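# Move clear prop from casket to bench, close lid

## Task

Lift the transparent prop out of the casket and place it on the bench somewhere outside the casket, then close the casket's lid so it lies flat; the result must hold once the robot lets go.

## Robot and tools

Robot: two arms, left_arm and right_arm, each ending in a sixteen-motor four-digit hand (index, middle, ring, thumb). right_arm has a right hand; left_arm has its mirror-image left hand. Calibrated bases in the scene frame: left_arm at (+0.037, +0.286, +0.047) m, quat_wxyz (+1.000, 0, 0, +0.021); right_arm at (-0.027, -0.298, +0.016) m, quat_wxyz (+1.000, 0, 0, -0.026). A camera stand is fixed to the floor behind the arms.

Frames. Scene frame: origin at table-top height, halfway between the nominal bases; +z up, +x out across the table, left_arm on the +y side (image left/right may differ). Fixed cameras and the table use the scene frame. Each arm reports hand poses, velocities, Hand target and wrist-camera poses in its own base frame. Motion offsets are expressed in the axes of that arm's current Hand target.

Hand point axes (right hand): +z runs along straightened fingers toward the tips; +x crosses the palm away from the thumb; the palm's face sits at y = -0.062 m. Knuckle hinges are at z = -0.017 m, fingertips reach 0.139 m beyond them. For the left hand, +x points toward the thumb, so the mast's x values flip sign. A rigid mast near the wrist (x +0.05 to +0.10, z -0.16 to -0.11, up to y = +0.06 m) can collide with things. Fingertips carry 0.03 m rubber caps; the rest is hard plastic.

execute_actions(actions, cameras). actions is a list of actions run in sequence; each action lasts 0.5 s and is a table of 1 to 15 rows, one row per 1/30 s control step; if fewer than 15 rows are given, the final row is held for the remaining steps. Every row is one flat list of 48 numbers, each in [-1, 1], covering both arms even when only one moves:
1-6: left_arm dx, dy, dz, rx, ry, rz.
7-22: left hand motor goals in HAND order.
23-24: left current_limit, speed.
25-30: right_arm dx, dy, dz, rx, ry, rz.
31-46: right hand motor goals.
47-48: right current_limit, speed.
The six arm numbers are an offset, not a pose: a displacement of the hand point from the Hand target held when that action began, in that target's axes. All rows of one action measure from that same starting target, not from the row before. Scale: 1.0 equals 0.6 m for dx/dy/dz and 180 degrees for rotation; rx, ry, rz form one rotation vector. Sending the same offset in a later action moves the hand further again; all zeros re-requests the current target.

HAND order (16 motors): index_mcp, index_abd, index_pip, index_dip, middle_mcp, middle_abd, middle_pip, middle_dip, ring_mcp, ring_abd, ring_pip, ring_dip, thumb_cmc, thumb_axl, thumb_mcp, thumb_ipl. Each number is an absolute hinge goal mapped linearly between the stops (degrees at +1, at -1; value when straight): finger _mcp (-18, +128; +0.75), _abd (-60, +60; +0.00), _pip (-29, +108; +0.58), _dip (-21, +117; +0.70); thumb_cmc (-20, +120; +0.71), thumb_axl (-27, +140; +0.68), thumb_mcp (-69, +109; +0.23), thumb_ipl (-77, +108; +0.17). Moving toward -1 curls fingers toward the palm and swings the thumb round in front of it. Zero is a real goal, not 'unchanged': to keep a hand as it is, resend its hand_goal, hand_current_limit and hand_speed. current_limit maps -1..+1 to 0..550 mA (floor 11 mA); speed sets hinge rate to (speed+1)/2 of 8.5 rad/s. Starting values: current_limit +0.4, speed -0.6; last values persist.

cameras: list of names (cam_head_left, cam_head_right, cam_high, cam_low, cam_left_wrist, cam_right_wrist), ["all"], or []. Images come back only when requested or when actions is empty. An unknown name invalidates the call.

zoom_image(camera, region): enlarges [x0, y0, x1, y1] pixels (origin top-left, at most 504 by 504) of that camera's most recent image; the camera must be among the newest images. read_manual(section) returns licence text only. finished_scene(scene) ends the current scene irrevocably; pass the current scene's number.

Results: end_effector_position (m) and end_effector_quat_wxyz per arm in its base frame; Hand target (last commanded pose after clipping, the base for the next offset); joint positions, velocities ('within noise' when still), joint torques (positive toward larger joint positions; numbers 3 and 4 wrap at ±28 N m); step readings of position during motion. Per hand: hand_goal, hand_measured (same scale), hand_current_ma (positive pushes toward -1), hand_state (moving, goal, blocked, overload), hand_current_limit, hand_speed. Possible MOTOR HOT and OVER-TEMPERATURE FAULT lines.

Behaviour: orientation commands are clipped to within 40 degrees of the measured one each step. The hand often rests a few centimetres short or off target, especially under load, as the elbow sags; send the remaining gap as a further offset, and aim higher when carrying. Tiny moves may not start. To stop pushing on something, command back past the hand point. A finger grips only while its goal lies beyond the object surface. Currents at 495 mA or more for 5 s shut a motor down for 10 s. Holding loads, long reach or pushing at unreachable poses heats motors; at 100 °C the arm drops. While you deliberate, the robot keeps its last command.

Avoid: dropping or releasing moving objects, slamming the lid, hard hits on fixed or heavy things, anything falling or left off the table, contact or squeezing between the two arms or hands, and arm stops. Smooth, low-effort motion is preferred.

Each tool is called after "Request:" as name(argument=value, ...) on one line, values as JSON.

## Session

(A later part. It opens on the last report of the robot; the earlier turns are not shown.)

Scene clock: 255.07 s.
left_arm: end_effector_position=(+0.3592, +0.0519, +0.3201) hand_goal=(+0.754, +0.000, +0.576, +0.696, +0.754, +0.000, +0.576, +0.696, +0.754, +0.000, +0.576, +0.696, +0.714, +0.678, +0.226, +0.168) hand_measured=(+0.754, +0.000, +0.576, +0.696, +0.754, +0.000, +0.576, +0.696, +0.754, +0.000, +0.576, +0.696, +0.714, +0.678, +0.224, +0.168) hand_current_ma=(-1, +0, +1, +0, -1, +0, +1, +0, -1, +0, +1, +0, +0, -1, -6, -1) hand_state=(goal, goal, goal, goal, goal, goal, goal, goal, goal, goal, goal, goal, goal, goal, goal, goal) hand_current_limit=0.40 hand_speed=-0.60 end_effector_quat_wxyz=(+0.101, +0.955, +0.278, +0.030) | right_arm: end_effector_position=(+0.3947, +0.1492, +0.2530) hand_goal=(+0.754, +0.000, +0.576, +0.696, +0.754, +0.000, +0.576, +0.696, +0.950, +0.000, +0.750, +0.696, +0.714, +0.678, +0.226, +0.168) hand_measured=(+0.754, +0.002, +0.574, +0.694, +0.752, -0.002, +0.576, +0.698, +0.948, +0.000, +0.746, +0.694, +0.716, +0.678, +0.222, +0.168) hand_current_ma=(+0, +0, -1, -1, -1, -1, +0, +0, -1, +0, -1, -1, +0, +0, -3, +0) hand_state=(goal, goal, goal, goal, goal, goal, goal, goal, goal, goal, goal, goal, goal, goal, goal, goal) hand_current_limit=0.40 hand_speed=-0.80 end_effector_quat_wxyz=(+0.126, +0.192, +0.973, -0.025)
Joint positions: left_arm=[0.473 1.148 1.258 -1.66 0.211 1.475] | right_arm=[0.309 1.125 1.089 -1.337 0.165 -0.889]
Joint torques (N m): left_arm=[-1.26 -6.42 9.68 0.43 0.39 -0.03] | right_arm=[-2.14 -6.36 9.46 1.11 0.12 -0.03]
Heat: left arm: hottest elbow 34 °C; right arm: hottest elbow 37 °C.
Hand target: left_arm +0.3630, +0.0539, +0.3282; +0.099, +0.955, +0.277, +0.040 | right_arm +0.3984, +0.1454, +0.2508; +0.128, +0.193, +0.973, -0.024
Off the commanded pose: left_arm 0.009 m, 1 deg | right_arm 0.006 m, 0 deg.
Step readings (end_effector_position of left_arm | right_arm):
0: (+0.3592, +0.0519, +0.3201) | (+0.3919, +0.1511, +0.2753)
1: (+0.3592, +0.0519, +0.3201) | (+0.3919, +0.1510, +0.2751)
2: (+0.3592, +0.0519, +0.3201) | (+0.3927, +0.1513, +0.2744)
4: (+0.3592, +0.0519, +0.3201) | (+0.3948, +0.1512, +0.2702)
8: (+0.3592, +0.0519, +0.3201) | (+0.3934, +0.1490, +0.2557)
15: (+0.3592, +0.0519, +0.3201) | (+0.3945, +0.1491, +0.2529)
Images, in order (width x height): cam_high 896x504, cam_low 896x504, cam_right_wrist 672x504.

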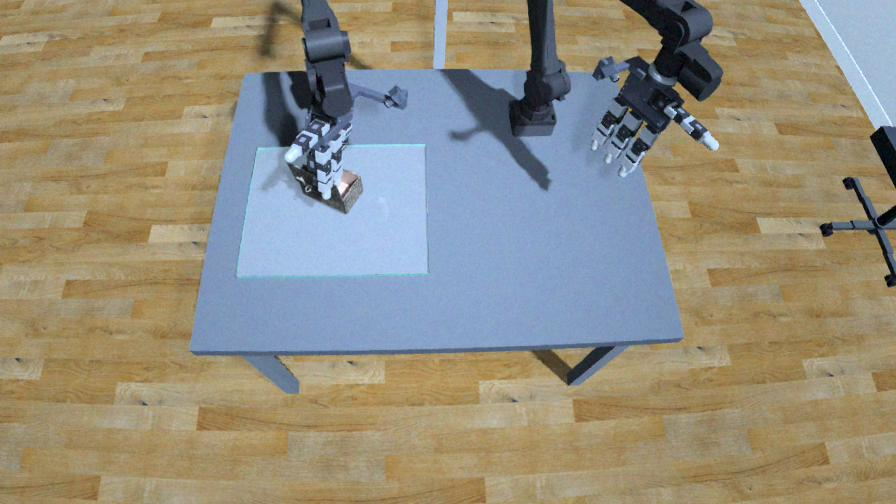

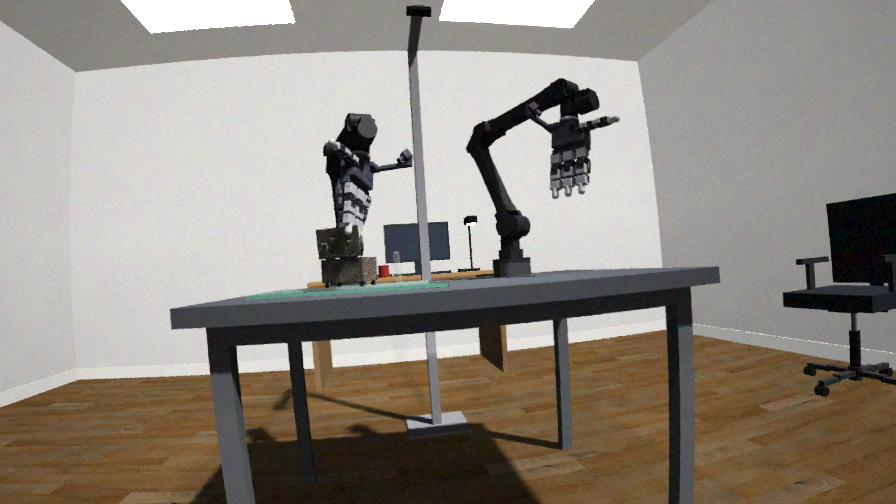

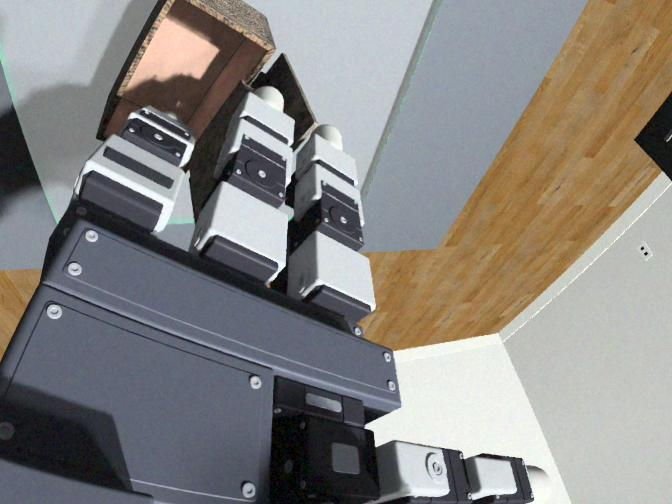

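Request:
execute_actions(actions=[[[0,0,0,0,0,0,0.754,0,0.576,0.696,0.754,0,0.576,0.696,0.754,0,0.576,0.696,0.714,0.678,0.226,0.168,0.4,-0.6, 0.0226,0,-0.006,0,0,0,0.754,0.0,0.576,0.696,0.754,0,0.576,0.696,0.95,0,0.75,0.696,0.714,0.678,0.226,0.168,0.4,-0.8]],[[0,0,0,0,0,0,0.754,0,0.576,0.696,0.754,0,0.576,0.696,0.754,0,0.576,0.696,0.714,0.678,0.226,0.168,0.4,-0.6, 0.0200,0,-0.0054,0,0,0,0.754,0.0,0.576,0.696,0.754,0,0.576,0.696,0.95,0,0.75,0.696,0.714,0.678,0.226,0.168,0.4,-0.8]]], cameras=["cam_high","cam_low","cam_right_wrist"])

Request:
zoom_image(camera="cam_right_wrist", region=[200, 40, 380, 180])

Request:
zoom_image(camera="cam_high", region=[280, 140, 370, 220])

Request:
zoom_image(camera="cam_low", region=[310, 190, 390, 290])

Scene clock: 260.57 s.
left_arm: end_effector_position=(+0.3592, +0.0519, +0.3201) hand_goal=(+0.754, +0.000, +0.576, +0.696, +0.754, +0.000, +0.576, +0.696, +0.754, +0.000, +0.576, +0.696, +0.714, +0.678, +0.226, +0.168) hand_measured=(+0.754, +0.000, +0.576, +0.696, +0.754, +0.000, +0.576, +0.696, +0.754, +0.000, +0.576, +0.696, +0.714, +0.678, +0.224, +0.168) hand_current_ma=(-1, +0, +1, +0, -1, +0, +1, +0, -1, +0, +1, +0, +0, -1, -6, -1) hand_state=(goal, goal, goal, goal, goal, goal, goal, goal, goal, goal, goal, goal, goal, goal, goal, goal) hand_current_limit=0.40 hand_speed=-0.60 end_effector_quat_wxyz=(+0.101, +0.955, +0.278, +0.030) | right_arm: end_effector_position=(+0.3800, +0.1530, +0.2525) hand_goal=(+0.754, +0.000, +0.576, +0.696, +0.754, +0.000, +0.576, +0.696, +0.950, +0.000, +0.750, +0.696, +0.714, +0.678, +0.226, +0.168) hand_measured=(+0.754, +0.002, +0.574, +0.694, +0.748, -0.002, +0.572, +0.696, +0.948, +0.000, +0.746, +0.694, +0.716, +0.678, +0.222, +0.168) hand_current_ma=(+0, +1, -1, -1, -3, +0, -2, +0, -1, +0, -1, -1, +0, +0, -3, +0) hand_state=(goal, goal, goal, goal, goal, goal, goal, goal, goal, goal, goal, goal, goal, goal, goal, goal) hand_current_limit=0.40 hand_speed=-0.80 end_effector_quat_wxyz=(+0.131, +0.194, +0.972, -0.023)
Joint positions: left_arm=[0.473 1.148 1.258 -1.66 0.211 1.475] | right_arm=[0.338 1.084 1.054 -1.337 0.172 -0.857]
Joint torques (N m): left_arm=[-1.32 -6.48 9.57 0.62 0.44 -0.04] | right_arm=[-0.15 -6.71 9.22 0.24 0.27 0.25]
Heat: left arm: hottest elbow 34 °C; right arm: hottest elbow 36 °C.
Hand target: left_arm +0.3630, +0.0539, +0.3282; +0.099, +0.955, +0.277, +0.040 | right_arm +0.3739, +0.1555, +0.2507; +0.128, +0.193, +0.973, -0.024
Off the commanded pose: left_arm 0.009 m, 1 deg | right_arm 0.007 m, 0 deg.
Step readings (end_effector_position of left_arm | right_arm):
0: (+0.3592, +0.0519, +0.3201) | (+0.3947, +0.1492, +0.2530)
1: (+0.3592, +0.0519, +0.3201) | (+0.3947, +0.1492, +0.2530)
2: (+0.3592, +0.0519, +0.3201) | (+0.3945, +0.1491, +0.2526)
4: (+0.3592, +0.0519, +0.3201) | (+0.3934, +0.1488, +0.2513)
8: (+0.3592, +0.0519, +0.3201) | (+0.3904, +0.1477, +0.2496)
15: (+0.3592, +0.0519, +0.3201) | (+0.3892, +0.1477, +0.2506)
16: (+0.3592, +0.0519, +0.3201) | (+0.3892, +0.1477, +0.2506)
17: (+0.3592, +0.0519, +0.3201) | (+0.3887, +0.1482, +0.2504)
19: (+0.3592, +0.0519, +0.3201) | (+0.3865, +0.1495, +0.2503)
23: (+0.3592, +0.0519, +0.3201) | (+0.3809, +0.1524, +0.2508)
30: (+0.3592, +0.0519, +0.3201) | (+0.3799, +0.1531, +0.2524)
Images, in order (width x height): cam_high 896x504, cam_low 896x504, cam_right_wrist 672x504.

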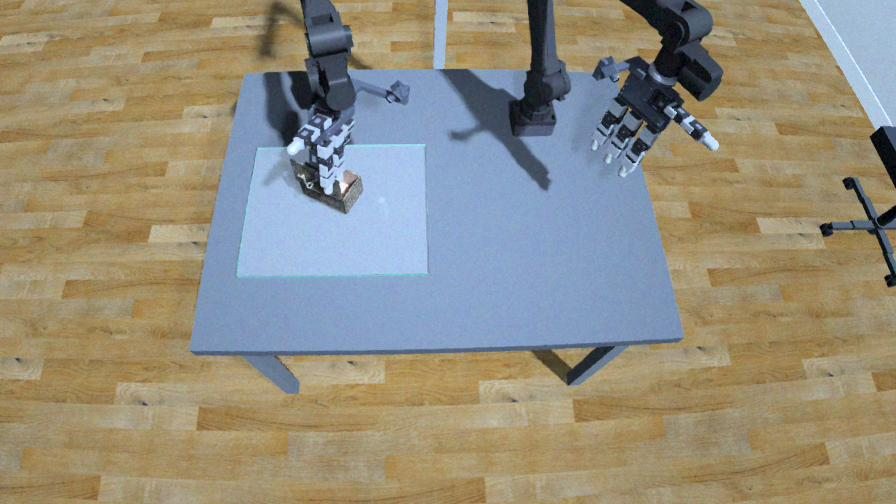

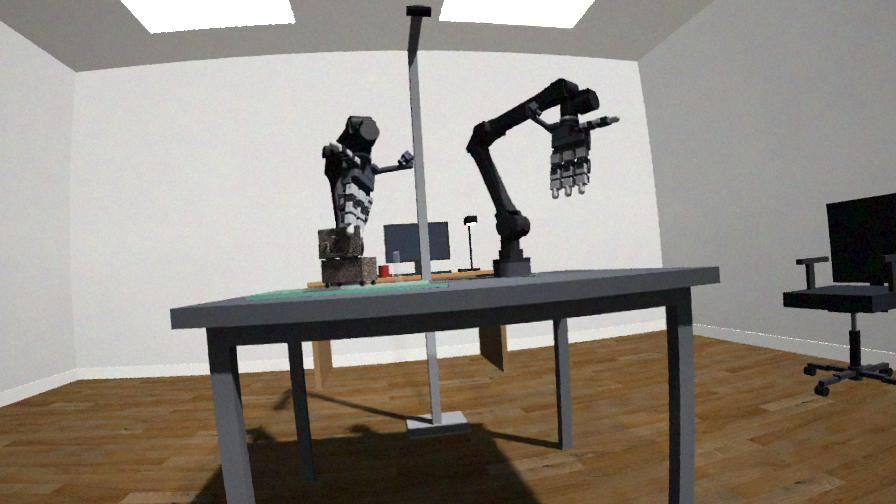

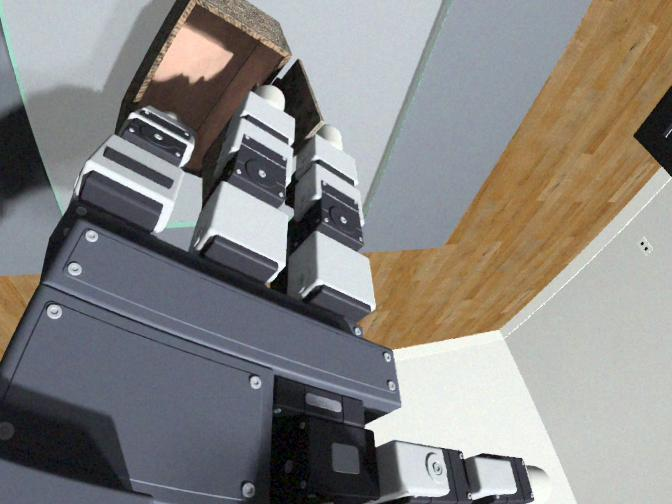

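Scaled by 2.800 from the camera's 672x504 image, which has a finer 960x720 frame.

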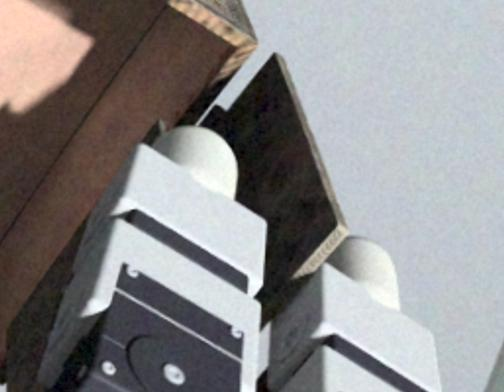

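Scaled by 5.600.

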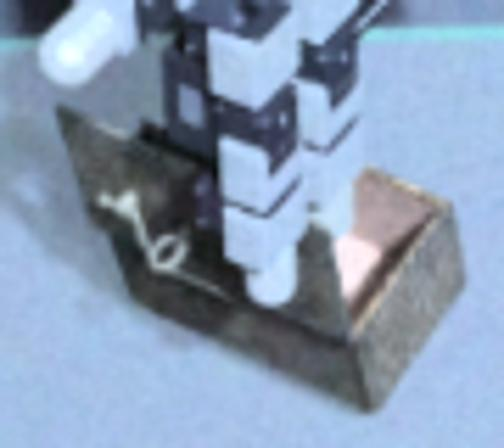

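Scaled by 5.040.

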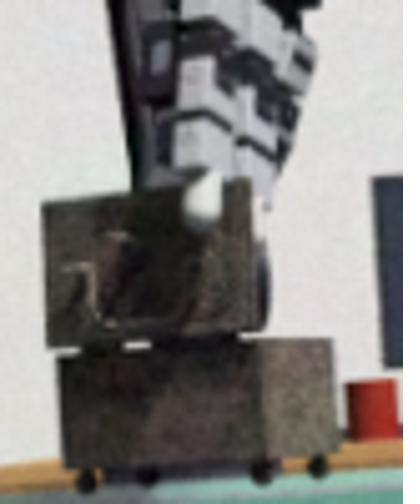

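Request:
execute_actions(actions=[[[0,0,0,0,0,0,0.754,0,0.576,0.696,0.754,0,0.576,0.696,0.754,0,0.576,0.696,0.714,0.678,0.226,0.168,0.4,-0.6, 0.019,0,-0.0051,0,0,0,0.754,0.0,0.576,0.696,0.754,0,0.576,0.696,0.95,0,0.75,0.696,0.714,0.678,0.226,0.168,0.4,-0.8]]], cameras=["cam_high","cam_low","cam_right_wrist"])

Request:
zoom_image(camera="cam_right_wrist", region=[200, 40, 380, 180])

Request:
zoom_image(camera="cam_high", region=[280, 140, 370, 220])

Scene clock: 262.10 s.
left_arm: end_effector_position=(+0.3592, +0.0519, +0.3201) hand_goal=(+0.754, +0.000, +0.576, +0.696, +0.754, +0.000, +0.576, +0.696, +0.754, +0.000, +0.576, +0.696, +0.714, +0.678, +0.226, +0.168) hand_measured=(+0.754, +0.000, +0.576, +0.696, +0.754, +0.000, +0.576, +0.696, +0.754, +0.000, +0.576, +0.696, +0.714, +0.678, +0.224, +0.168) hand_current_ma=(-1, +0, +1, +0, -1, +0, +1, +0, -1, +0, +1, +0, +0, -1, -6, -1) hand_state=(goal, goal, goal, goal, goal, goal, goal, goal, goal, goal, goal, goal, goal, goal, goal, goal) hand_current_limit=0.40 hand_speed=-0.60 end_effector_quat_wxyz=(+0.101, +0.955, +0.278, +0.030) | right_arm: end_effector_position=(+0.3697, +0.1583, +0.2525) hand_goal=(+0.754, +0.000, +0.576, +0.696, +0.754, +0.000, +0.576, +0.696, +0.950, +0.000, +0.750, +0.696, +0.714, +0.678, +0.226, +0.168) hand_measured=(+0.754, +0.002, +0.574, +0.694, +0.748, -0.002, +0.572, +0.696, +0.948, +0.000, +0.746, +0.694, +0.716, +0.678, +0.222, +0.168) hand_current_ma=(+0, +1, -1, -1, -3, +0, -2, +0, -1, +0, -1, -1, +0, +0, -3, +0) hand_state=(goal, goal, goal, goal, goal, goal, goal, goal, goal, goal, goal, goal, goal, goal, goal, goal) hand_current_limit=0.40 hand_speed=-0.80 end_effector_quat_wxyz=(+0.132, +0.194, +0.972, -0.022)
Joint positions: left_arm=[0.473 1.148 1.258 -1.66 0.211 1.475] | right_arm=[0.366 1.062 1.039 -1.346 0.177 -0.83]
Joint torques (N m): left_arm=[-1.2 -6.95 9.59 0.54 0.41 -0.02] | right_arm=[-0.09 -6.42 9.24 0.16 0.28 0.24]
Heat: left arm: hottest elbow 34 °C; right arm: hottest elbow 36 °C.
Hand target: left_arm +0.3630, +0.0539, +0.3282; +0.099, +0.955, +0.277, +0.040 | right_arm +0.3630, +0.1601, +0.2508; +0.128, +0.193, +0.973, -0.024
Off the commanded pose: left_arm 0.009 m, 1 deg | right_arm 0.007 m, 1 deg.
Step readings (end_effector_position of left_arm | right_arm):
0: (+0.3592, +0.0519, +0.3201) | (+0.3801, +0.1529, +0.2525)
1: (+0.3592, +0.0519, +0.3201) | (+0.3800, +0.1530, +0.2525)
2: (+0.3592, +0.0519, +0.3201) | (+0.3799, +0.1529, +0.2524)
4: (+0.3592, +0.0519, +0.3201) | (+0.3779, +0.1539, +0.2516)
8: (+0.3592, +0.0519, +0.3201) | (+0.3713, +0.1574, +0.2511)
15: (+0.3592, +0.0519, +0.3201) | (+0.3697, +0.1583, +0.2525)
Images, in order (width x height): cam_high 896x504, cam_low 896x504, cam_right_wrist 672x504.

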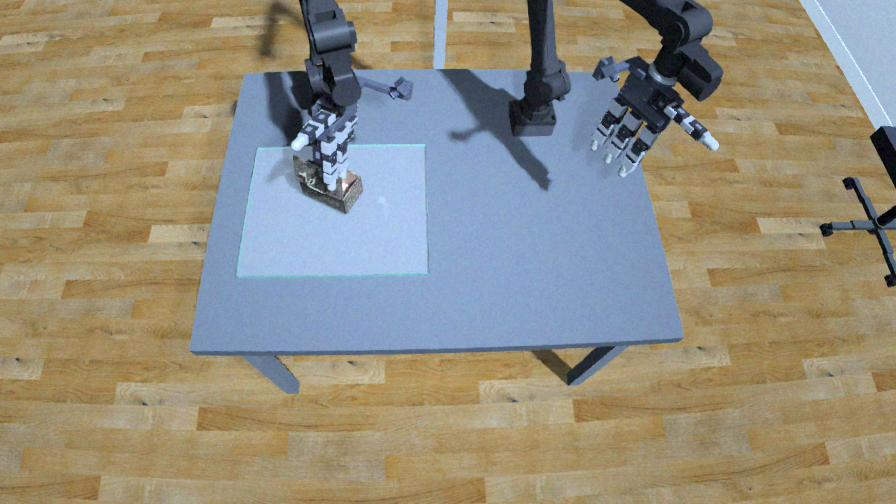

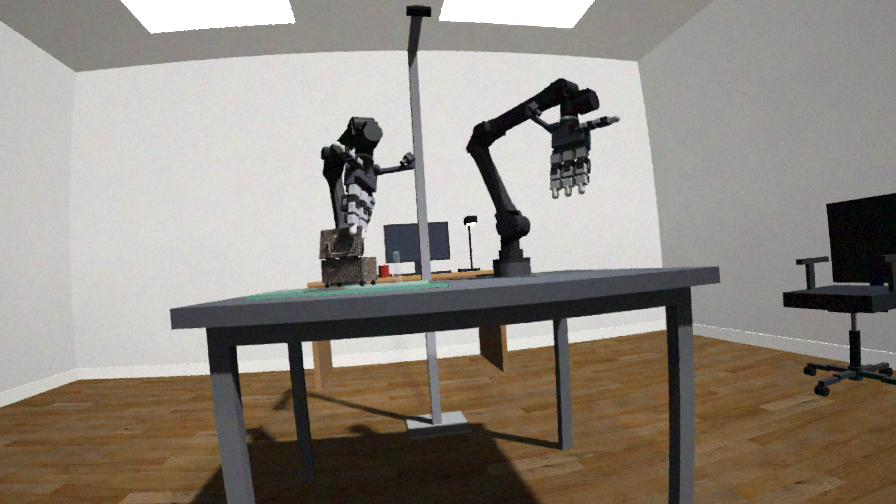

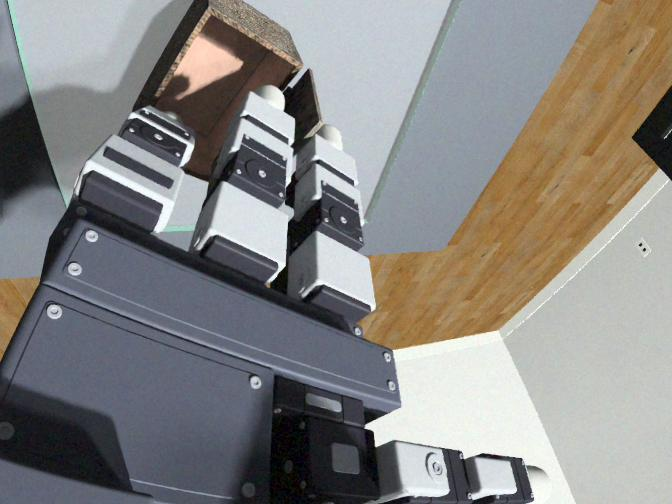

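Scaled by 2.800 from the camera's 672x504 image, which has a finer 960x720 frame.

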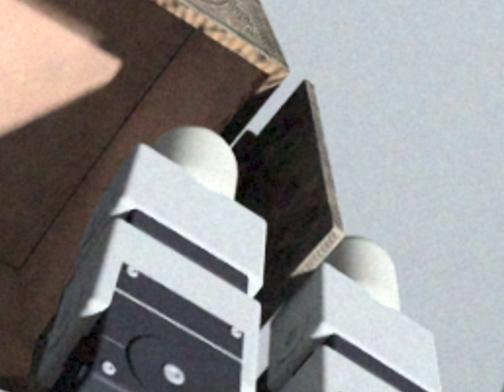

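Scaled by 5.600.

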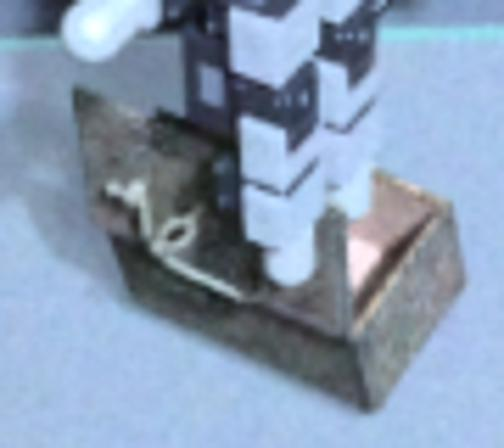

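Request:
execute_actions(actions=[[[0,0,0,0,0,0,0.754,0,0.576,0.696,0.754,0,0.576,0.696,0.754,0,0.576,0.696,0.714,0.678,0.226,0.168,0.4,-0.6, 0.019,0,-0.0051,0,0,0,0.754,0.0,0.576,0.696,0.754,0,0.576,0.696,0.95,0,0.75,0.696,0.714,0.678,0.226,0.168,0.4,-0.8]]], cameras=["cam_high","cam_right_wrist"])

Request:
zoom_image(camera="cam_right_wrist", region=[200, 40, 380, 180])

Request:
zoom_image(camera="cam_high", region=[280, 140, 370, 220])

Scene clock: 263.53 s.
left_arm: end_effector_position=(+0.3592, +0.0519, +0.3201) hand_goal=(+0.754, +0.000, +0.576, +0.696, +0.754, +0.000, +0.576, +0.696, +0.754, +0.000, +0.576, +0.696, +0.714, +0.678, +0.226, +0.168) hand_measured=(+0.754, +0.000, +0.576, +0.696, +0.754, +0.000, +0.576, +0.696, +0.754, +0.000, +0.576, +0.696, +0.714, +0.678, +0.224, +0.168) hand_current_ma=(-1, +0, +1, +0, -1, +0, +1, +0, -1, +0, +1, +0, +0, -1, -6, -1) hand_state=(goal, goal, goal, goal, goal, goal, goal, goal, goal, goal, goal, goal, goal, goal, goal, goal) hand_current_limit=0.40 hand_speed=-0.60 end_effector_quat_wxyz=(+0.101, +0.955, +0.278, +0.030) | right_arm: end_effector_position=(+0.3584, +0.1631, +0.2523) hand_goal=(+0.754, +0.000, +0.576, +0.696, +0.754, +0.000, +0.576, +0.696, +0.950, +0.000, +0.750, +0.696, +0.714, +0.678, +0.226, +0.168) hand_measured=(+0.754, +0.002, +0.574, +0.694, +0.750, -0.004, +0.572, +0.696, +0.948, +0.000, +0.746, +0.694, +0.716, +0.678, +0.222, +0.168) hand_current_ma=(+0, +1, -1, -1, -3, -1, -1, +0, -1, +0, -1, -1, +0, +0, -3, +0) hand_state=(goal, goal, goal, goal, goal, goal, goal, goal, goal, goal, goal, goal, goal, goal, goal, goal) hand_current_limit=0.40 hand_speed=-0.80 end_effector_quat_wxyz=(+0.131, +0.194, +0.972, -0.022)
Joint positions: left_arm=[0.473 1.148 1.258 -1.66 0.211 1.475] | right_arm=[0.395 1.039 1.024 -1.359 0.182 -0.801]
Joint torques (N m): left_arm=[-1.03 -7.18 9.54 0.64 0.41 0.04] | right_arm=[-0.03 -5.95 9.26 0.14 0.3 0.25]
Heat: left arm: hottest elbow 34 °C; right arm: hottest elbow 36 °C.
Hand target: left_arm +0.3630, +0.0539, +0.3282; +0.099, +0.955, +0.277, +0.040 | right_arm +0.3520, +0.1645, +0.2508; +0.128, +0.193, +0.973, -0.024
Off the commanded pose: left_arm 0.009 m, 1 deg | right_arm 0.007 m, 0 deg.
Step readings (end_effector_position of left_arm | right_arm):
0: (+0.3592, +0.0519, +0.3201) | (+0.3698, +0.1582, +0.2525)
1: (+0.3592, +0.0519, +0.3201) | (+0.3697, +0.1583, +0.2525)
2: (+0.3592, +0.0519, +0.3201) | (+0.3691, +0.1587, +0.2523)
4: (+0.3592, +0.0519, +0.3201) | (+0.3670, +0.1592, +0.2516)
8: (+0.3592, +0.0519, +0.3201) | (+0.3601, +0.1623, +0.2510)
15: (+0.3592, +0.0519, +0.3201) | (+0.3582, +0.1633, +0.2522)
Images, in order (width x height): cam_high 896x504, cam_right_wrist 672x504.

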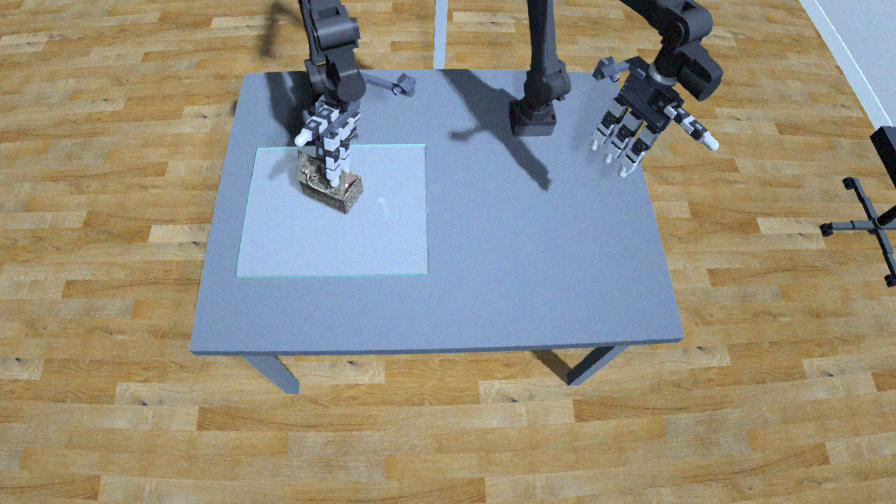

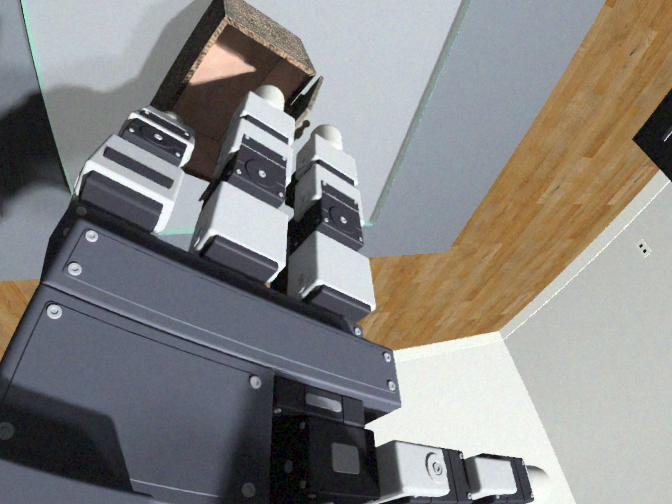

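Scaled by 2.800 from the camera's 672x504 image, which has a finer 960x720 frame.

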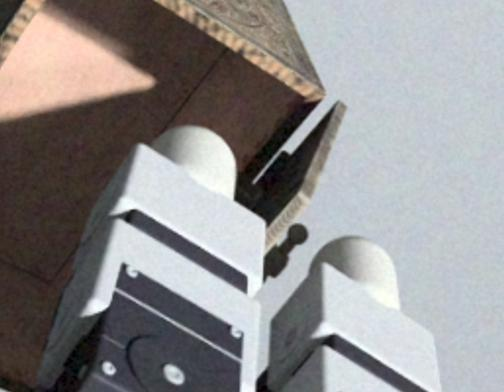

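Scaled by 5.600.

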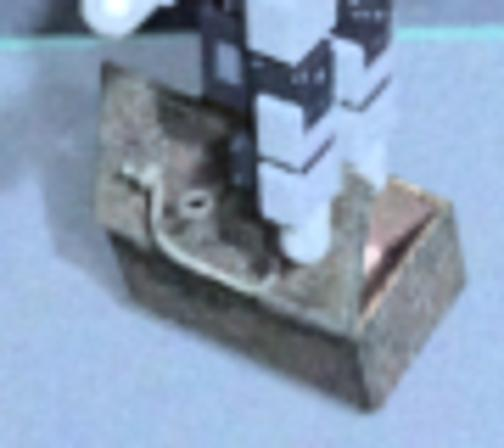

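Request:
execute_actions(actions=[[[0,0,0,0,0,0,0.754,0,0.576,0.696,0.754,0,0.576,0.696,0.754,0,0.576,0.696,0.714,0.678,0.226,0.168,0.4,-0.6, 0.0210,0,0.0118,0,0,0,0.754,0.0,0.576,0.696,0.754,0,0.576,0.696,0.95,0,0.75,0.696,0.714,0.678,0.226,0.168,0.4,-0.8]]], cameras=["cam_high","cam_right_wrist","cam_low"])

Request:
zoom_image(camera="cam_right_wrist", region=[200, 40, 380, 180])

Request:
zoom_image(camera="cam_high", region=[280, 140, 370, 220])

Request:
zoom_image(camera="cam_low", region=[310, 190, 390, 290])

Scene clock: 266.53 s.
left_arm: end_effector_position=(+0.3592, +0.0519, +0.3201) hand_goal=(+0.754, +0.000, +0.576, +0.696, +0.754, +0.000, +0.576, +0.696, +0.754, +0.000, +0.576, +0.696, +0.714, +0.678, +0.226, +0.168) hand_measured=(+0.754, +0.000, +0.576, +0.696, +0.754, +0.000, +0.576, +0.696, +0.754, +0.000, +0.576, +0.696, +0.714, +0.678, +0.224, +0.168) hand_current_ma=(-1, +0, +1, +0, -1, +0, +1, +0, -1, +0, +1, +0, +0, -1, -6, -1) hand_state=(goal, goal, goal, goal, goal, goal, goal, goal, goal, goal, goal, goal, goal, goal, goal, goal) hand_current_limit=0.40 hand_speed=-0.60 end_effector_quat_wxyz=(+0.101, +0.955, +0.278, +0.030) | right_arm: end_effector_position=(+0.3455, +0.1668, +0.2401) hand_goal=(+0.754, +0.000, +0.576, +0.696, +0.754, +0.000, +0.576, +0.696, +0.950, +0.000, +0.750, +0.696, +0.714, +0.678, +0.226, +0.168) hand_measured=(+0.754, +0.002, +0.574, +0.694, +0.744, -0.006, +0.570, +0.696, +0.948, +0.000, +0.746, +0.694, +0.716, +0.678, +0.222, +0.168) hand_current_ma=(+0, +1, -1, -1, -10, -4, -3, +0, -1, +0, -1, -1, +0, +0, -3, +0) hand_state=(goal, goal, goal, goal, goal, goal, goal, goal, goal, goal, goal, goal, goal, goal, goal, goal) hand_current_limit=0.40 hand_speed=-0.80 end_effector_quat_wxyz=(+0.124, +0.192, +0.973, -0.026)
Joint positions: left_arm=[0.473 1.148 1.258 -1.66 0.211 1.475] | right_arm=[0.424 1.022 0.986 -1.359 0.186 -0.774]
Joint torques (N m): left_arm=[-1.14 -6.83 9.62 0.35 0.43 -0.04] | right_arm=[-0.09 -5.66 9.22 0.62 0.37 0.25]
Heat: left arm: hottest elbow 34 °C; right arm: hottest elbow 36 °C.
Hand target: left_arm +0.3630, +0.0539, +0.3282; +0.099, +0.955, +0.277, +0.040 | right_arm +0.3425, +0.1685, +0.2408; +0.128, +0.193, +0.973, -0.024
Off the commanded pose: left_arm 0.009 m, 1 deg | right_arm 0.004 m, 0 deg.
Step readings (end_effector_position of left_arm | right_arm):
0: (+0.3592, +0.0519, +0.3201) | (+0.3585, +0.1631, +0.2523)
1: (+0.3592, +0.0519, +0.3201) | (+0.3584, +0.1631, +0.2521)
2: (+0.3592, +0.0519, +0.3201) | (+0.3578, +0.1635, +0.2515)
4: (+0.3592, +0.0519, +0.3201) | (+0.3545, +0.1639, +0.2484)
8: (+0.3592, +0.0519, +0.3201) | (+0.3468, +0.1663, +0.2414)
15: (+0.3592, +0.0519, +0.3201) | (+0.3453, +0.1669, +0.2401)
Images, in order (width x height): cam_high 896x504, cam_low 896x504, cam_right_wrist 672x504.

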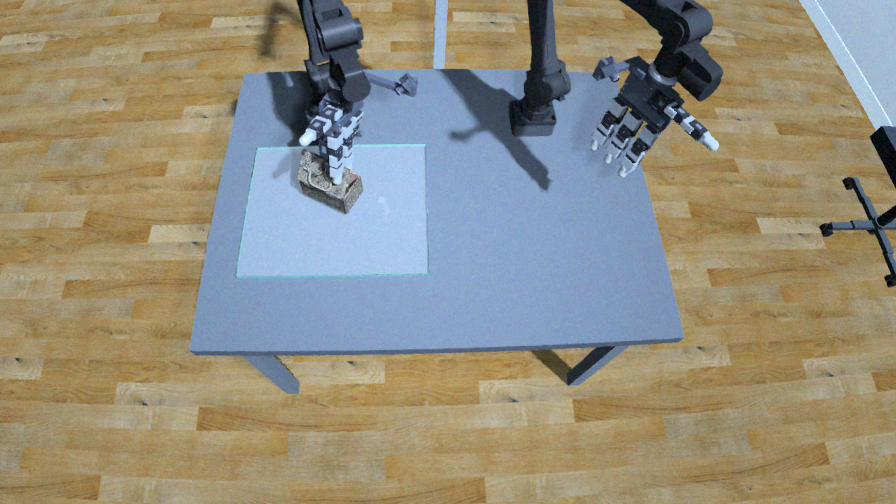

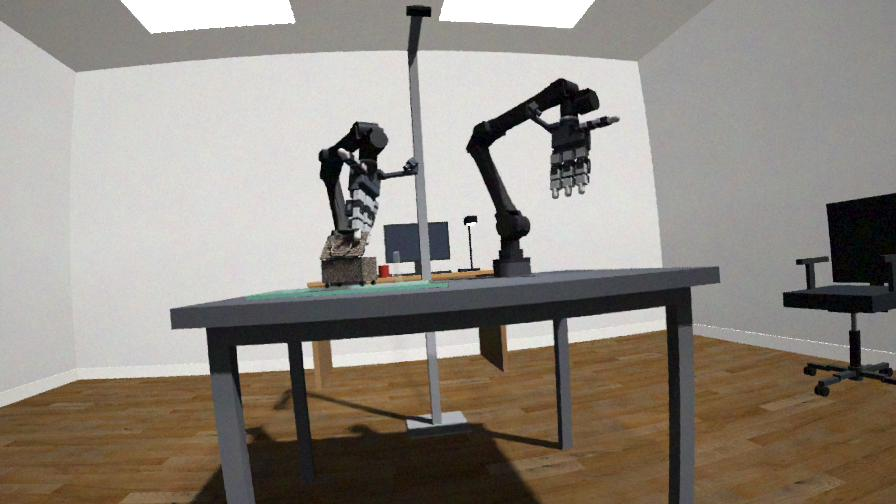

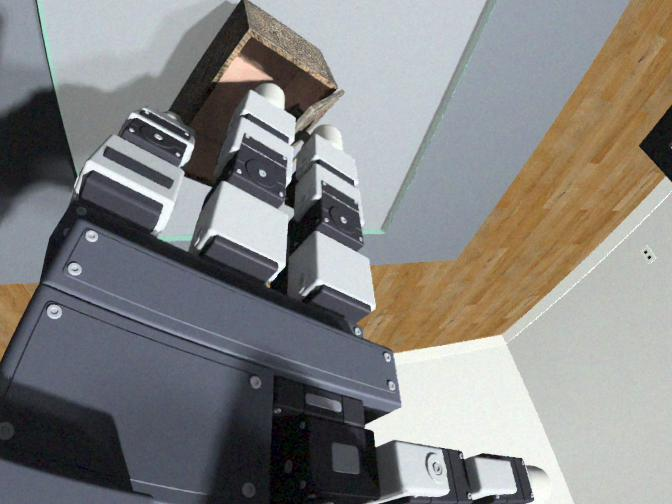

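Scaled by 2.800 from the camera's 672x504 image, which has a finer 960x720 frame.

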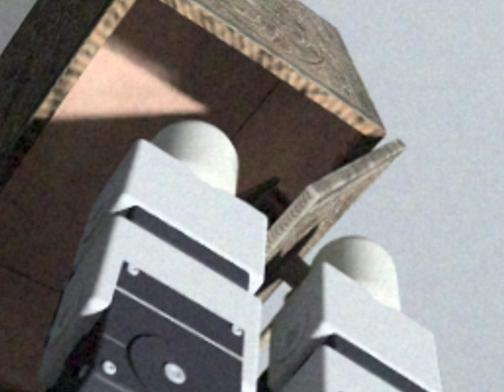

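Scaled by 5.600.

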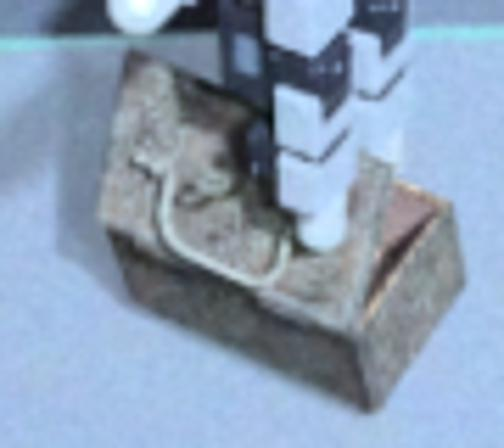

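Scaled by 5.040.

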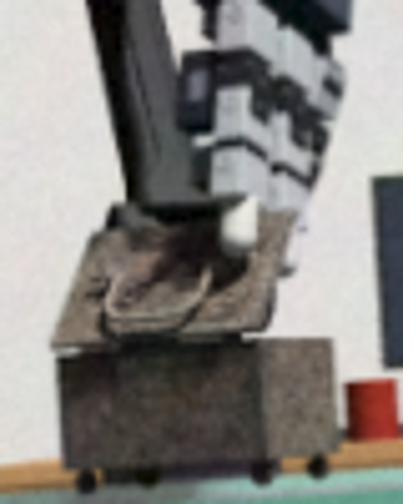

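Request:
execute_actions(actions=[[[0,0,0,0,0,0,0.754,0,0.576,0.696,0.754,0,0.576,0.696,0.754,0,0.576,0.696,0.714,0.678,0.226,0.168,0.4,-0.6, 0.0138,0.0033,0.0127,0,0,0,0.754,0.0,0.576,0.696,0.754,0,0.576,0.696,0.95,0,0.75,0.696,0.714,0.678,0.226,0.168,0.4,-0.8]],[[0,0,0,0,0,0,0.754,0,0.576,0.696,0.754,0,0.576,0.696,0.754,0,0.576,0.696,0.714,0.678,0.226,0.168,0.4,-0.6, 0.012,0,0.0148,0,0,0,0.754,0.1,0.576,0.696,0.754,0,0.576,0.696,0.95,0,0.75,0.696,0.714,0.678,0.226,0.168,0.4,-0.8]]], cameras=["cam_high","cam_right_wrist","cam_low"])

Request:
zoom_image(camera="cam_right_wrist", region=[200, 40, 380, 180])

Request:
zoom_image(camera="cam_high", region=[280, 140, 370, 220])

Request:
zoom_image(camera="cam_low", region=[310, 190, 390, 290])

Scene clock: 269.27 s.
left_arm: end_effector_position=(+0.3592, +0.0519, +0.3201) hand_goal=(+0.754, +0.000, +0.576, +0.696, +0.754, +0.000, +0.576, +0.696, +0.754, +0.000, +0.576, +0.696, +0.714, +0.678, +0.226, +0.168) hand_measured=(+0.754, +0.000, +0.576, +0.696, +0.754, +0.000, +0.576, +0.696, +0.754, +0.000, +0.576, +0.696, +0.714, +0.678, +0.224, +0.168) hand_current_ma=(-1, +0, +1, +0, -1, +0, +1, +0, -1, +0, +1, +0, +0, -1, -6, -1) hand_state=(goal, goal, goal, goal, goal, goal, goal, goal, goal, goal, goal, goal, goal, goal, goal, goal) hand_current_limit=0.40 hand_speed=-0.60 end_effector_quat_wxyz=(+0.101, +0.955, +0.278, +0.030) | right_arm: end_effector_position=(+0.3324, +0.1725, +0.2223) hand_goal=(+0.754, +0.100, +0.576, +0.696, +0.754, +0.000, +0.576, +0.696, +0.950, +0.000, +0.750, +0.696, +0.714, +0.678, +0.226, +0.168) hand_measured=(+0.750, +0.116, +0.576, +0.696, +0.742, -0.024, +0.570, +0.694, +0.948, +0.000, +0.746, +0.694, +0.716, +0.678, +0.222, +0.168) hand_current_ma=(-2, +14, +0, +0, -11, -24, -3, +0, -1, +0, -1, -1, +0, +0, -3, +0) hand_state=(goal, goal, goal, goal, goal, blocked, goal, goal, goal, goal, goal, goal, goal, goal, goal, goal) hand_current_limit=0.40 hand_speed=-0.80 end_effector_quat_wxyz=(+0.122, +0.190, +0.974, -0.026)
Joint positions: left_arm=[0.473 1.148 1.258 -1.66 0.211 1.475] | right_arm=[0.461 1.003 0.93 -1.334 0.189 -0.74]
Joint torques (N m): left_arm=[-0.91 -7.18 9.77 0.46 0.42 -0.08] | right_arm=[-0.38 -4.78 8.95 1.13 0.46 0.26]
Heat: left arm: hottest elbow 34 °C; right arm: hottest elbow 36 °C.
Hand target: left_arm +0.3630, +0.0539, +0.3282; +0.099, +0.955, +0.277, +0.040 | right_arm +0.3334, +0.1744, +0.2207; +0.128, +0.193, +0.973, -0.024
Off the commanded pose: left_arm 0.009 m, 1 deg | right_arm 0.003 m, 1 deg.
Step readings (end_effector_position of left_arm | right_arm):
0: (+0.3592, +0.0519, +0.3201) | (+0.3455, +0.1667, +0.2401)
1: (+0.3592, +0.0519, +0.3201) | (+0.3454, +0.1667, +0.2400)
2: (+0.3592, +0.0519, +0.3201) | (+0.3451, +0.1668, +0.2394)
4: (+0.3592, +0.0519, +0.3201) | (+0.3435, +0.1679, +0.2386)
8: (+0.3592, +0.0519, +0.3201) | (+0.3399, +0.1691, +0.2372)
15: (+0.3592, +0.0519, +0.3201) | (+0.3394, +0.1695, +0.2369)
16: (+0.3592, +0.0519, +0.3201) | (+0.3394, +0.1695, +0.2367)
17: (+0.3592, +0.0519, +0.3201) | (+0.3392, +0.1697, +0.2361)
19: (+0.3592, +0.0519, +0.3201) | (+0.3381, +0.1703, +0.2339)
23: (+0.3592, +0.0519, +0.3201) | (+0.3325, +0.1722, +0.2234)
30: (+0.3592, +0.0519, +0.3201) | (+0.3323, +0.1725, +0.2222)
Images, in order (width x height): cam_high 896x504, cam_low 896x504, cam_right_wrist 672x504.

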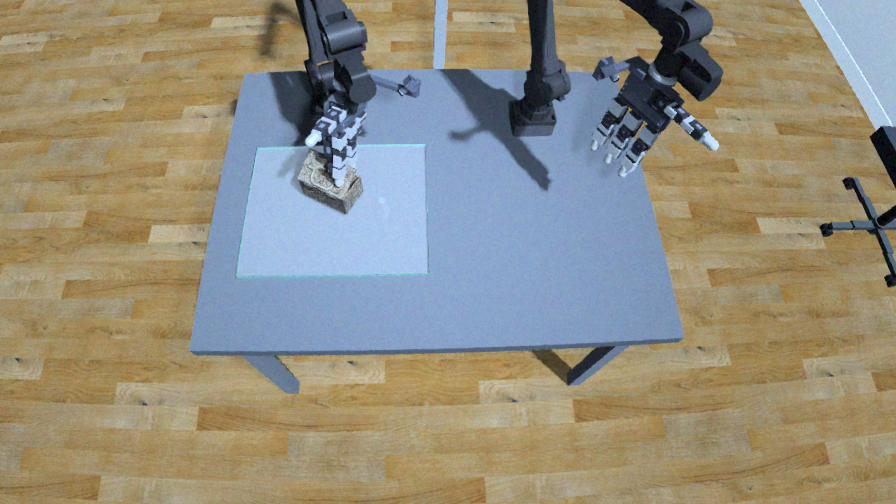

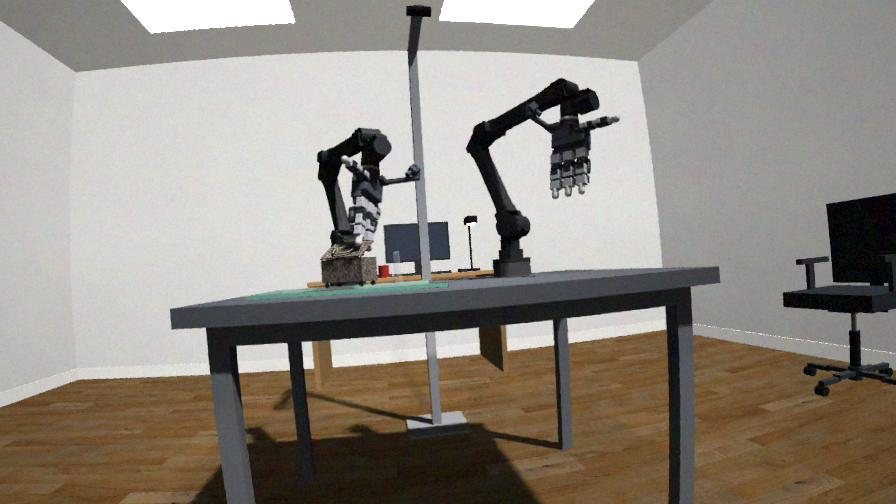

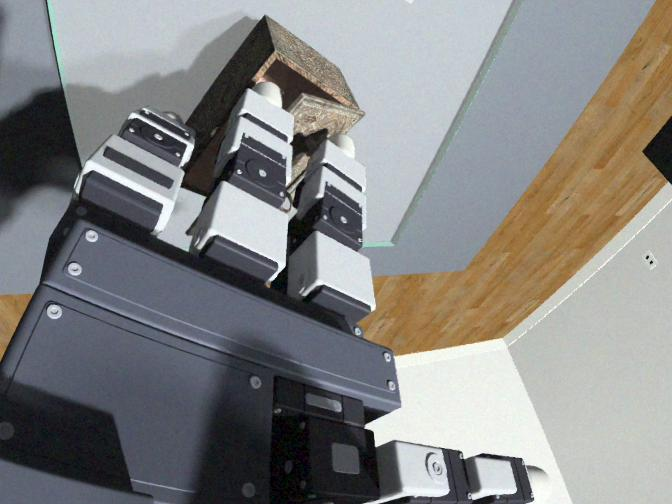

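Scaled by 2.800 from the camera's 672x504 image, which has a finer 960x720 frame.

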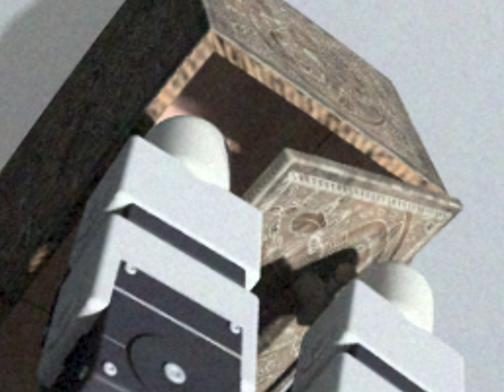

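Scaled by 5.600.

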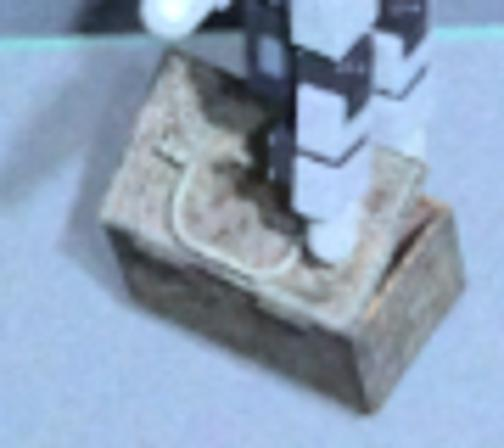

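Scaled by 5.040.

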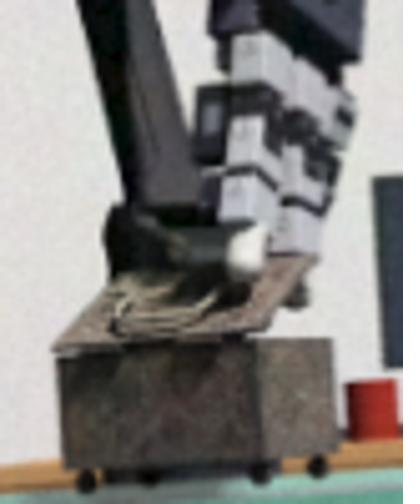

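Request:
execute_actions(actions=[[[0,0,0,0,0,0,0.754,0,0.576,0.696,0.754,0,0.576,0.696,0.754,0,0.576,0.696,0.714,0.678,0.226,0.168,0.4,-0.6, 0.009,0.0083,0.0222,0,0,0,0.754,0.2,0.576,0.696,0.754,0,0.576,0.696,0.95,0,0.75,0.696,0.714,0.678,0.226,0.168,0.4,-0.8]]], cameras=["cam_high","cam_right_wrist","cam_low"])

Request:
zoom_image(camera="cam_right_wrist", region=[200, 40, 380, 180])

Request:
zoom_image(camera="cam_high", region=[280, 140, 370, 220])

Request:
zoom_image(camera="cam_low", region=[310, 190, 390, 290])

Scene clock: 272.23 s.
left_arm: end_effector_position=(+0.3592, +0.0519, +0.3201) hand_goal=(+0.754, +0.000, +0.576, +0.696, +0.754, +0.000, +0.576, +0.696, +0.754, +0.000, +0.576, +0.696, +0.714, +0.678, +0.226, +0.168) hand_measured=(+0.754, +0.000, +0.576, +0.696, +0.754, +0.000, +0.576, +0.696, +0.754, +0.000, +0.576, +0.696, +0.714, +0.678, +0.224, +0.168) hand_current_ma=(-1, +0, +1, +0, -1, +0, +1, +0, -1, +0, +1, +0, +0, -1, -6, -1) hand_state=(goal, goal, goal, goal, goal, goal, goal, goal, goal, goal, goal, goal, goal, goal, goal, goal) hand_current_limit=0.40 hand_speed=-0.60 end_effector_quat_wxyz=(+0.101, +0.955, +0.278, +0.030) | right_arm: end_effector_position=(+0.3296, +0.1759, +0.2085) hand_goal=(+0.754, +0.200, +0.576, +0.696, +0.754, +0.000, +0.576, +0.696, +0.950, +0.000, +0.750, +0.696, +0.714, +0.678, +0.226, +0.168) hand_measured=(+0.750, +0.192, +0.576, +0.696, +0.746, -0.024, +0.572, +0.694, +0.948, +0.000, +0.746, +0.694, +0.716, +0.678, +0.222, +0.168) hand_current_ma=(-2, -5, +0, +0, -7, -25, -2, +0, -1, +0, -1, -1, +0, +0, -3, +0) hand_state=(goal, goal, goal, goal, goal, blocked, goal, goal, goal, goal, goal, goal, goal, goal, goal, goal) hand_current_limit=0.40 hand_speed=-0.80 end_effector_quat_wxyz=(+0.122, +0.191, +0.974, -0.026)
Joint positions: left_arm=[0.473 1.148 1.258 -1.66 0.211 1.475] | right_arm=[0.477 1.003 0.893 -1.298 0.192 -0.722]
Joint torques (N m): left_arm=[-1.03 -7.3 9.84 0.55 0.41 -0.02] | right_arm=[-0.32 -3.66 9.48 1.22 0.49 0.26]
Heat: left arm: hottest elbow 34 °C; right arm: hottest elbow 36 °C.
Hand target: left_arm +0.3630, +0.0539, +0.3282; +0.099, +0.955, +0.277, +0.040 | right_arm +0.3337, +0.1797, +0.2065; +0.128, +0.193, +0.973, -0.024
Off the commanded pose: left_arm 0.009 m, 1 deg | right_arm 0.006 m, 1 deg.
Step readings (end_effector_position of left_arm | right_arm):
0: (+0.3592, +0.0519, +0.3201) | (+0.3324, +0.1725, +0.2223)
1: (+0.3592, +0.0519, +0.3201) | (+0.3324, +0.1725, +0.2223)
2: (+0.3592, +0.0519, +0.3201) | (+0.3325, +0.1728, +0.2217)
4: (+0.3592, +0.0519, +0.3201) | (+0.3322, +0.1736, +0.2181)
8: (+0.3592, +0.0519, +0.3201) | (+0.3288, +0.1754, +0.2095)
15: (+0.3592, +0.0519, +0.3201) | (+0.3294, +0.1759, +0.2084)
Images, in order (width x height): cam_high 896x504, cam_low 896x504, cam_right_wrist 672x504.

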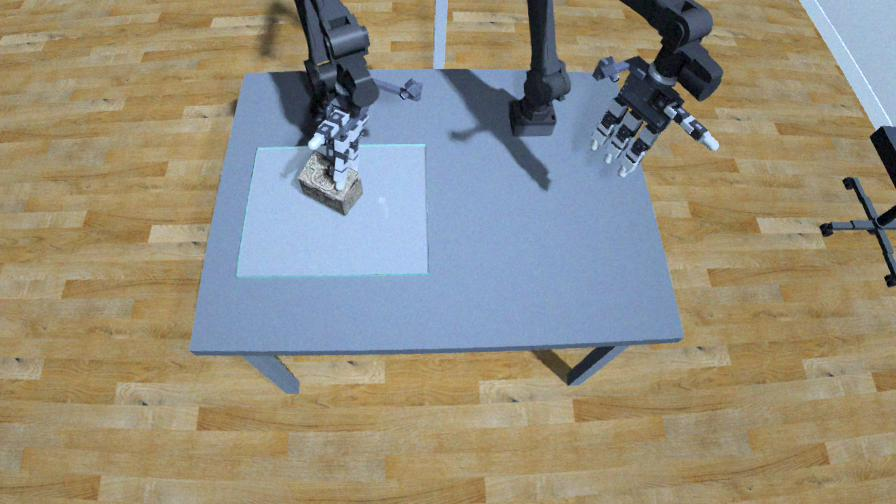

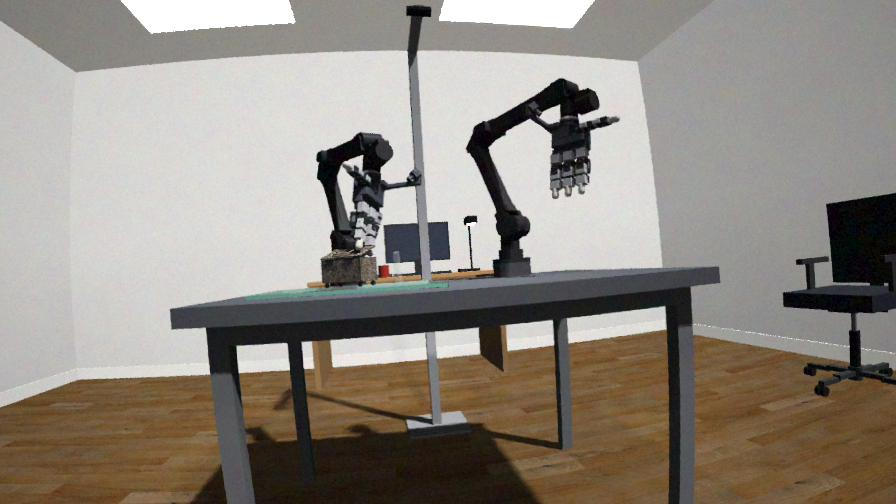

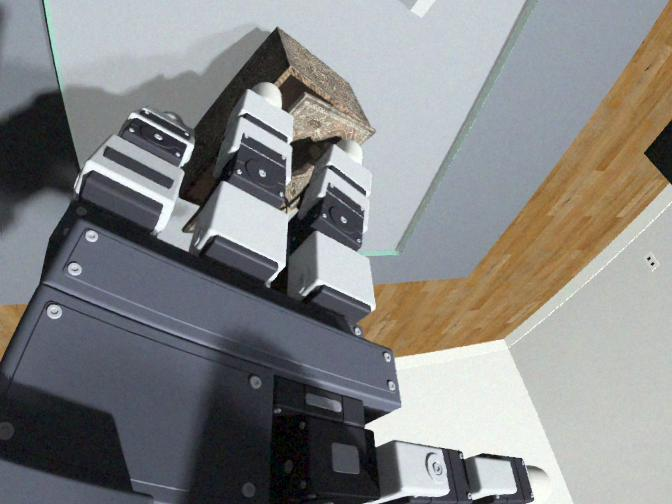

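Scaled by 2.800 from the camera's 672x504 image, which has a finer 960x720 frame.

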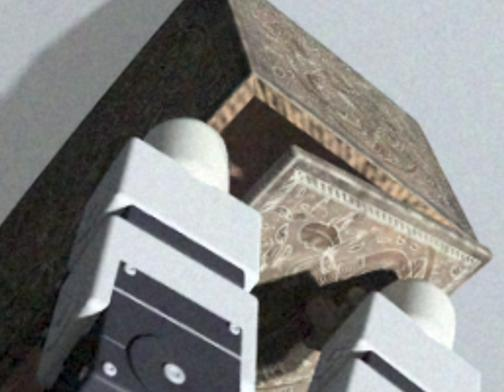

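Scaled by 5.600.

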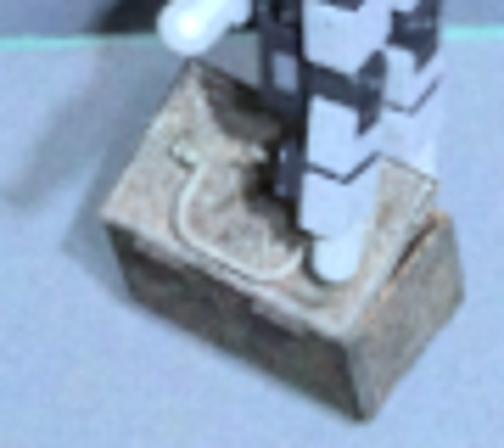

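Scaled by 5.040.

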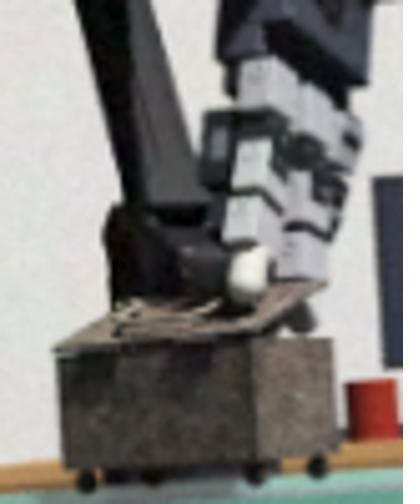

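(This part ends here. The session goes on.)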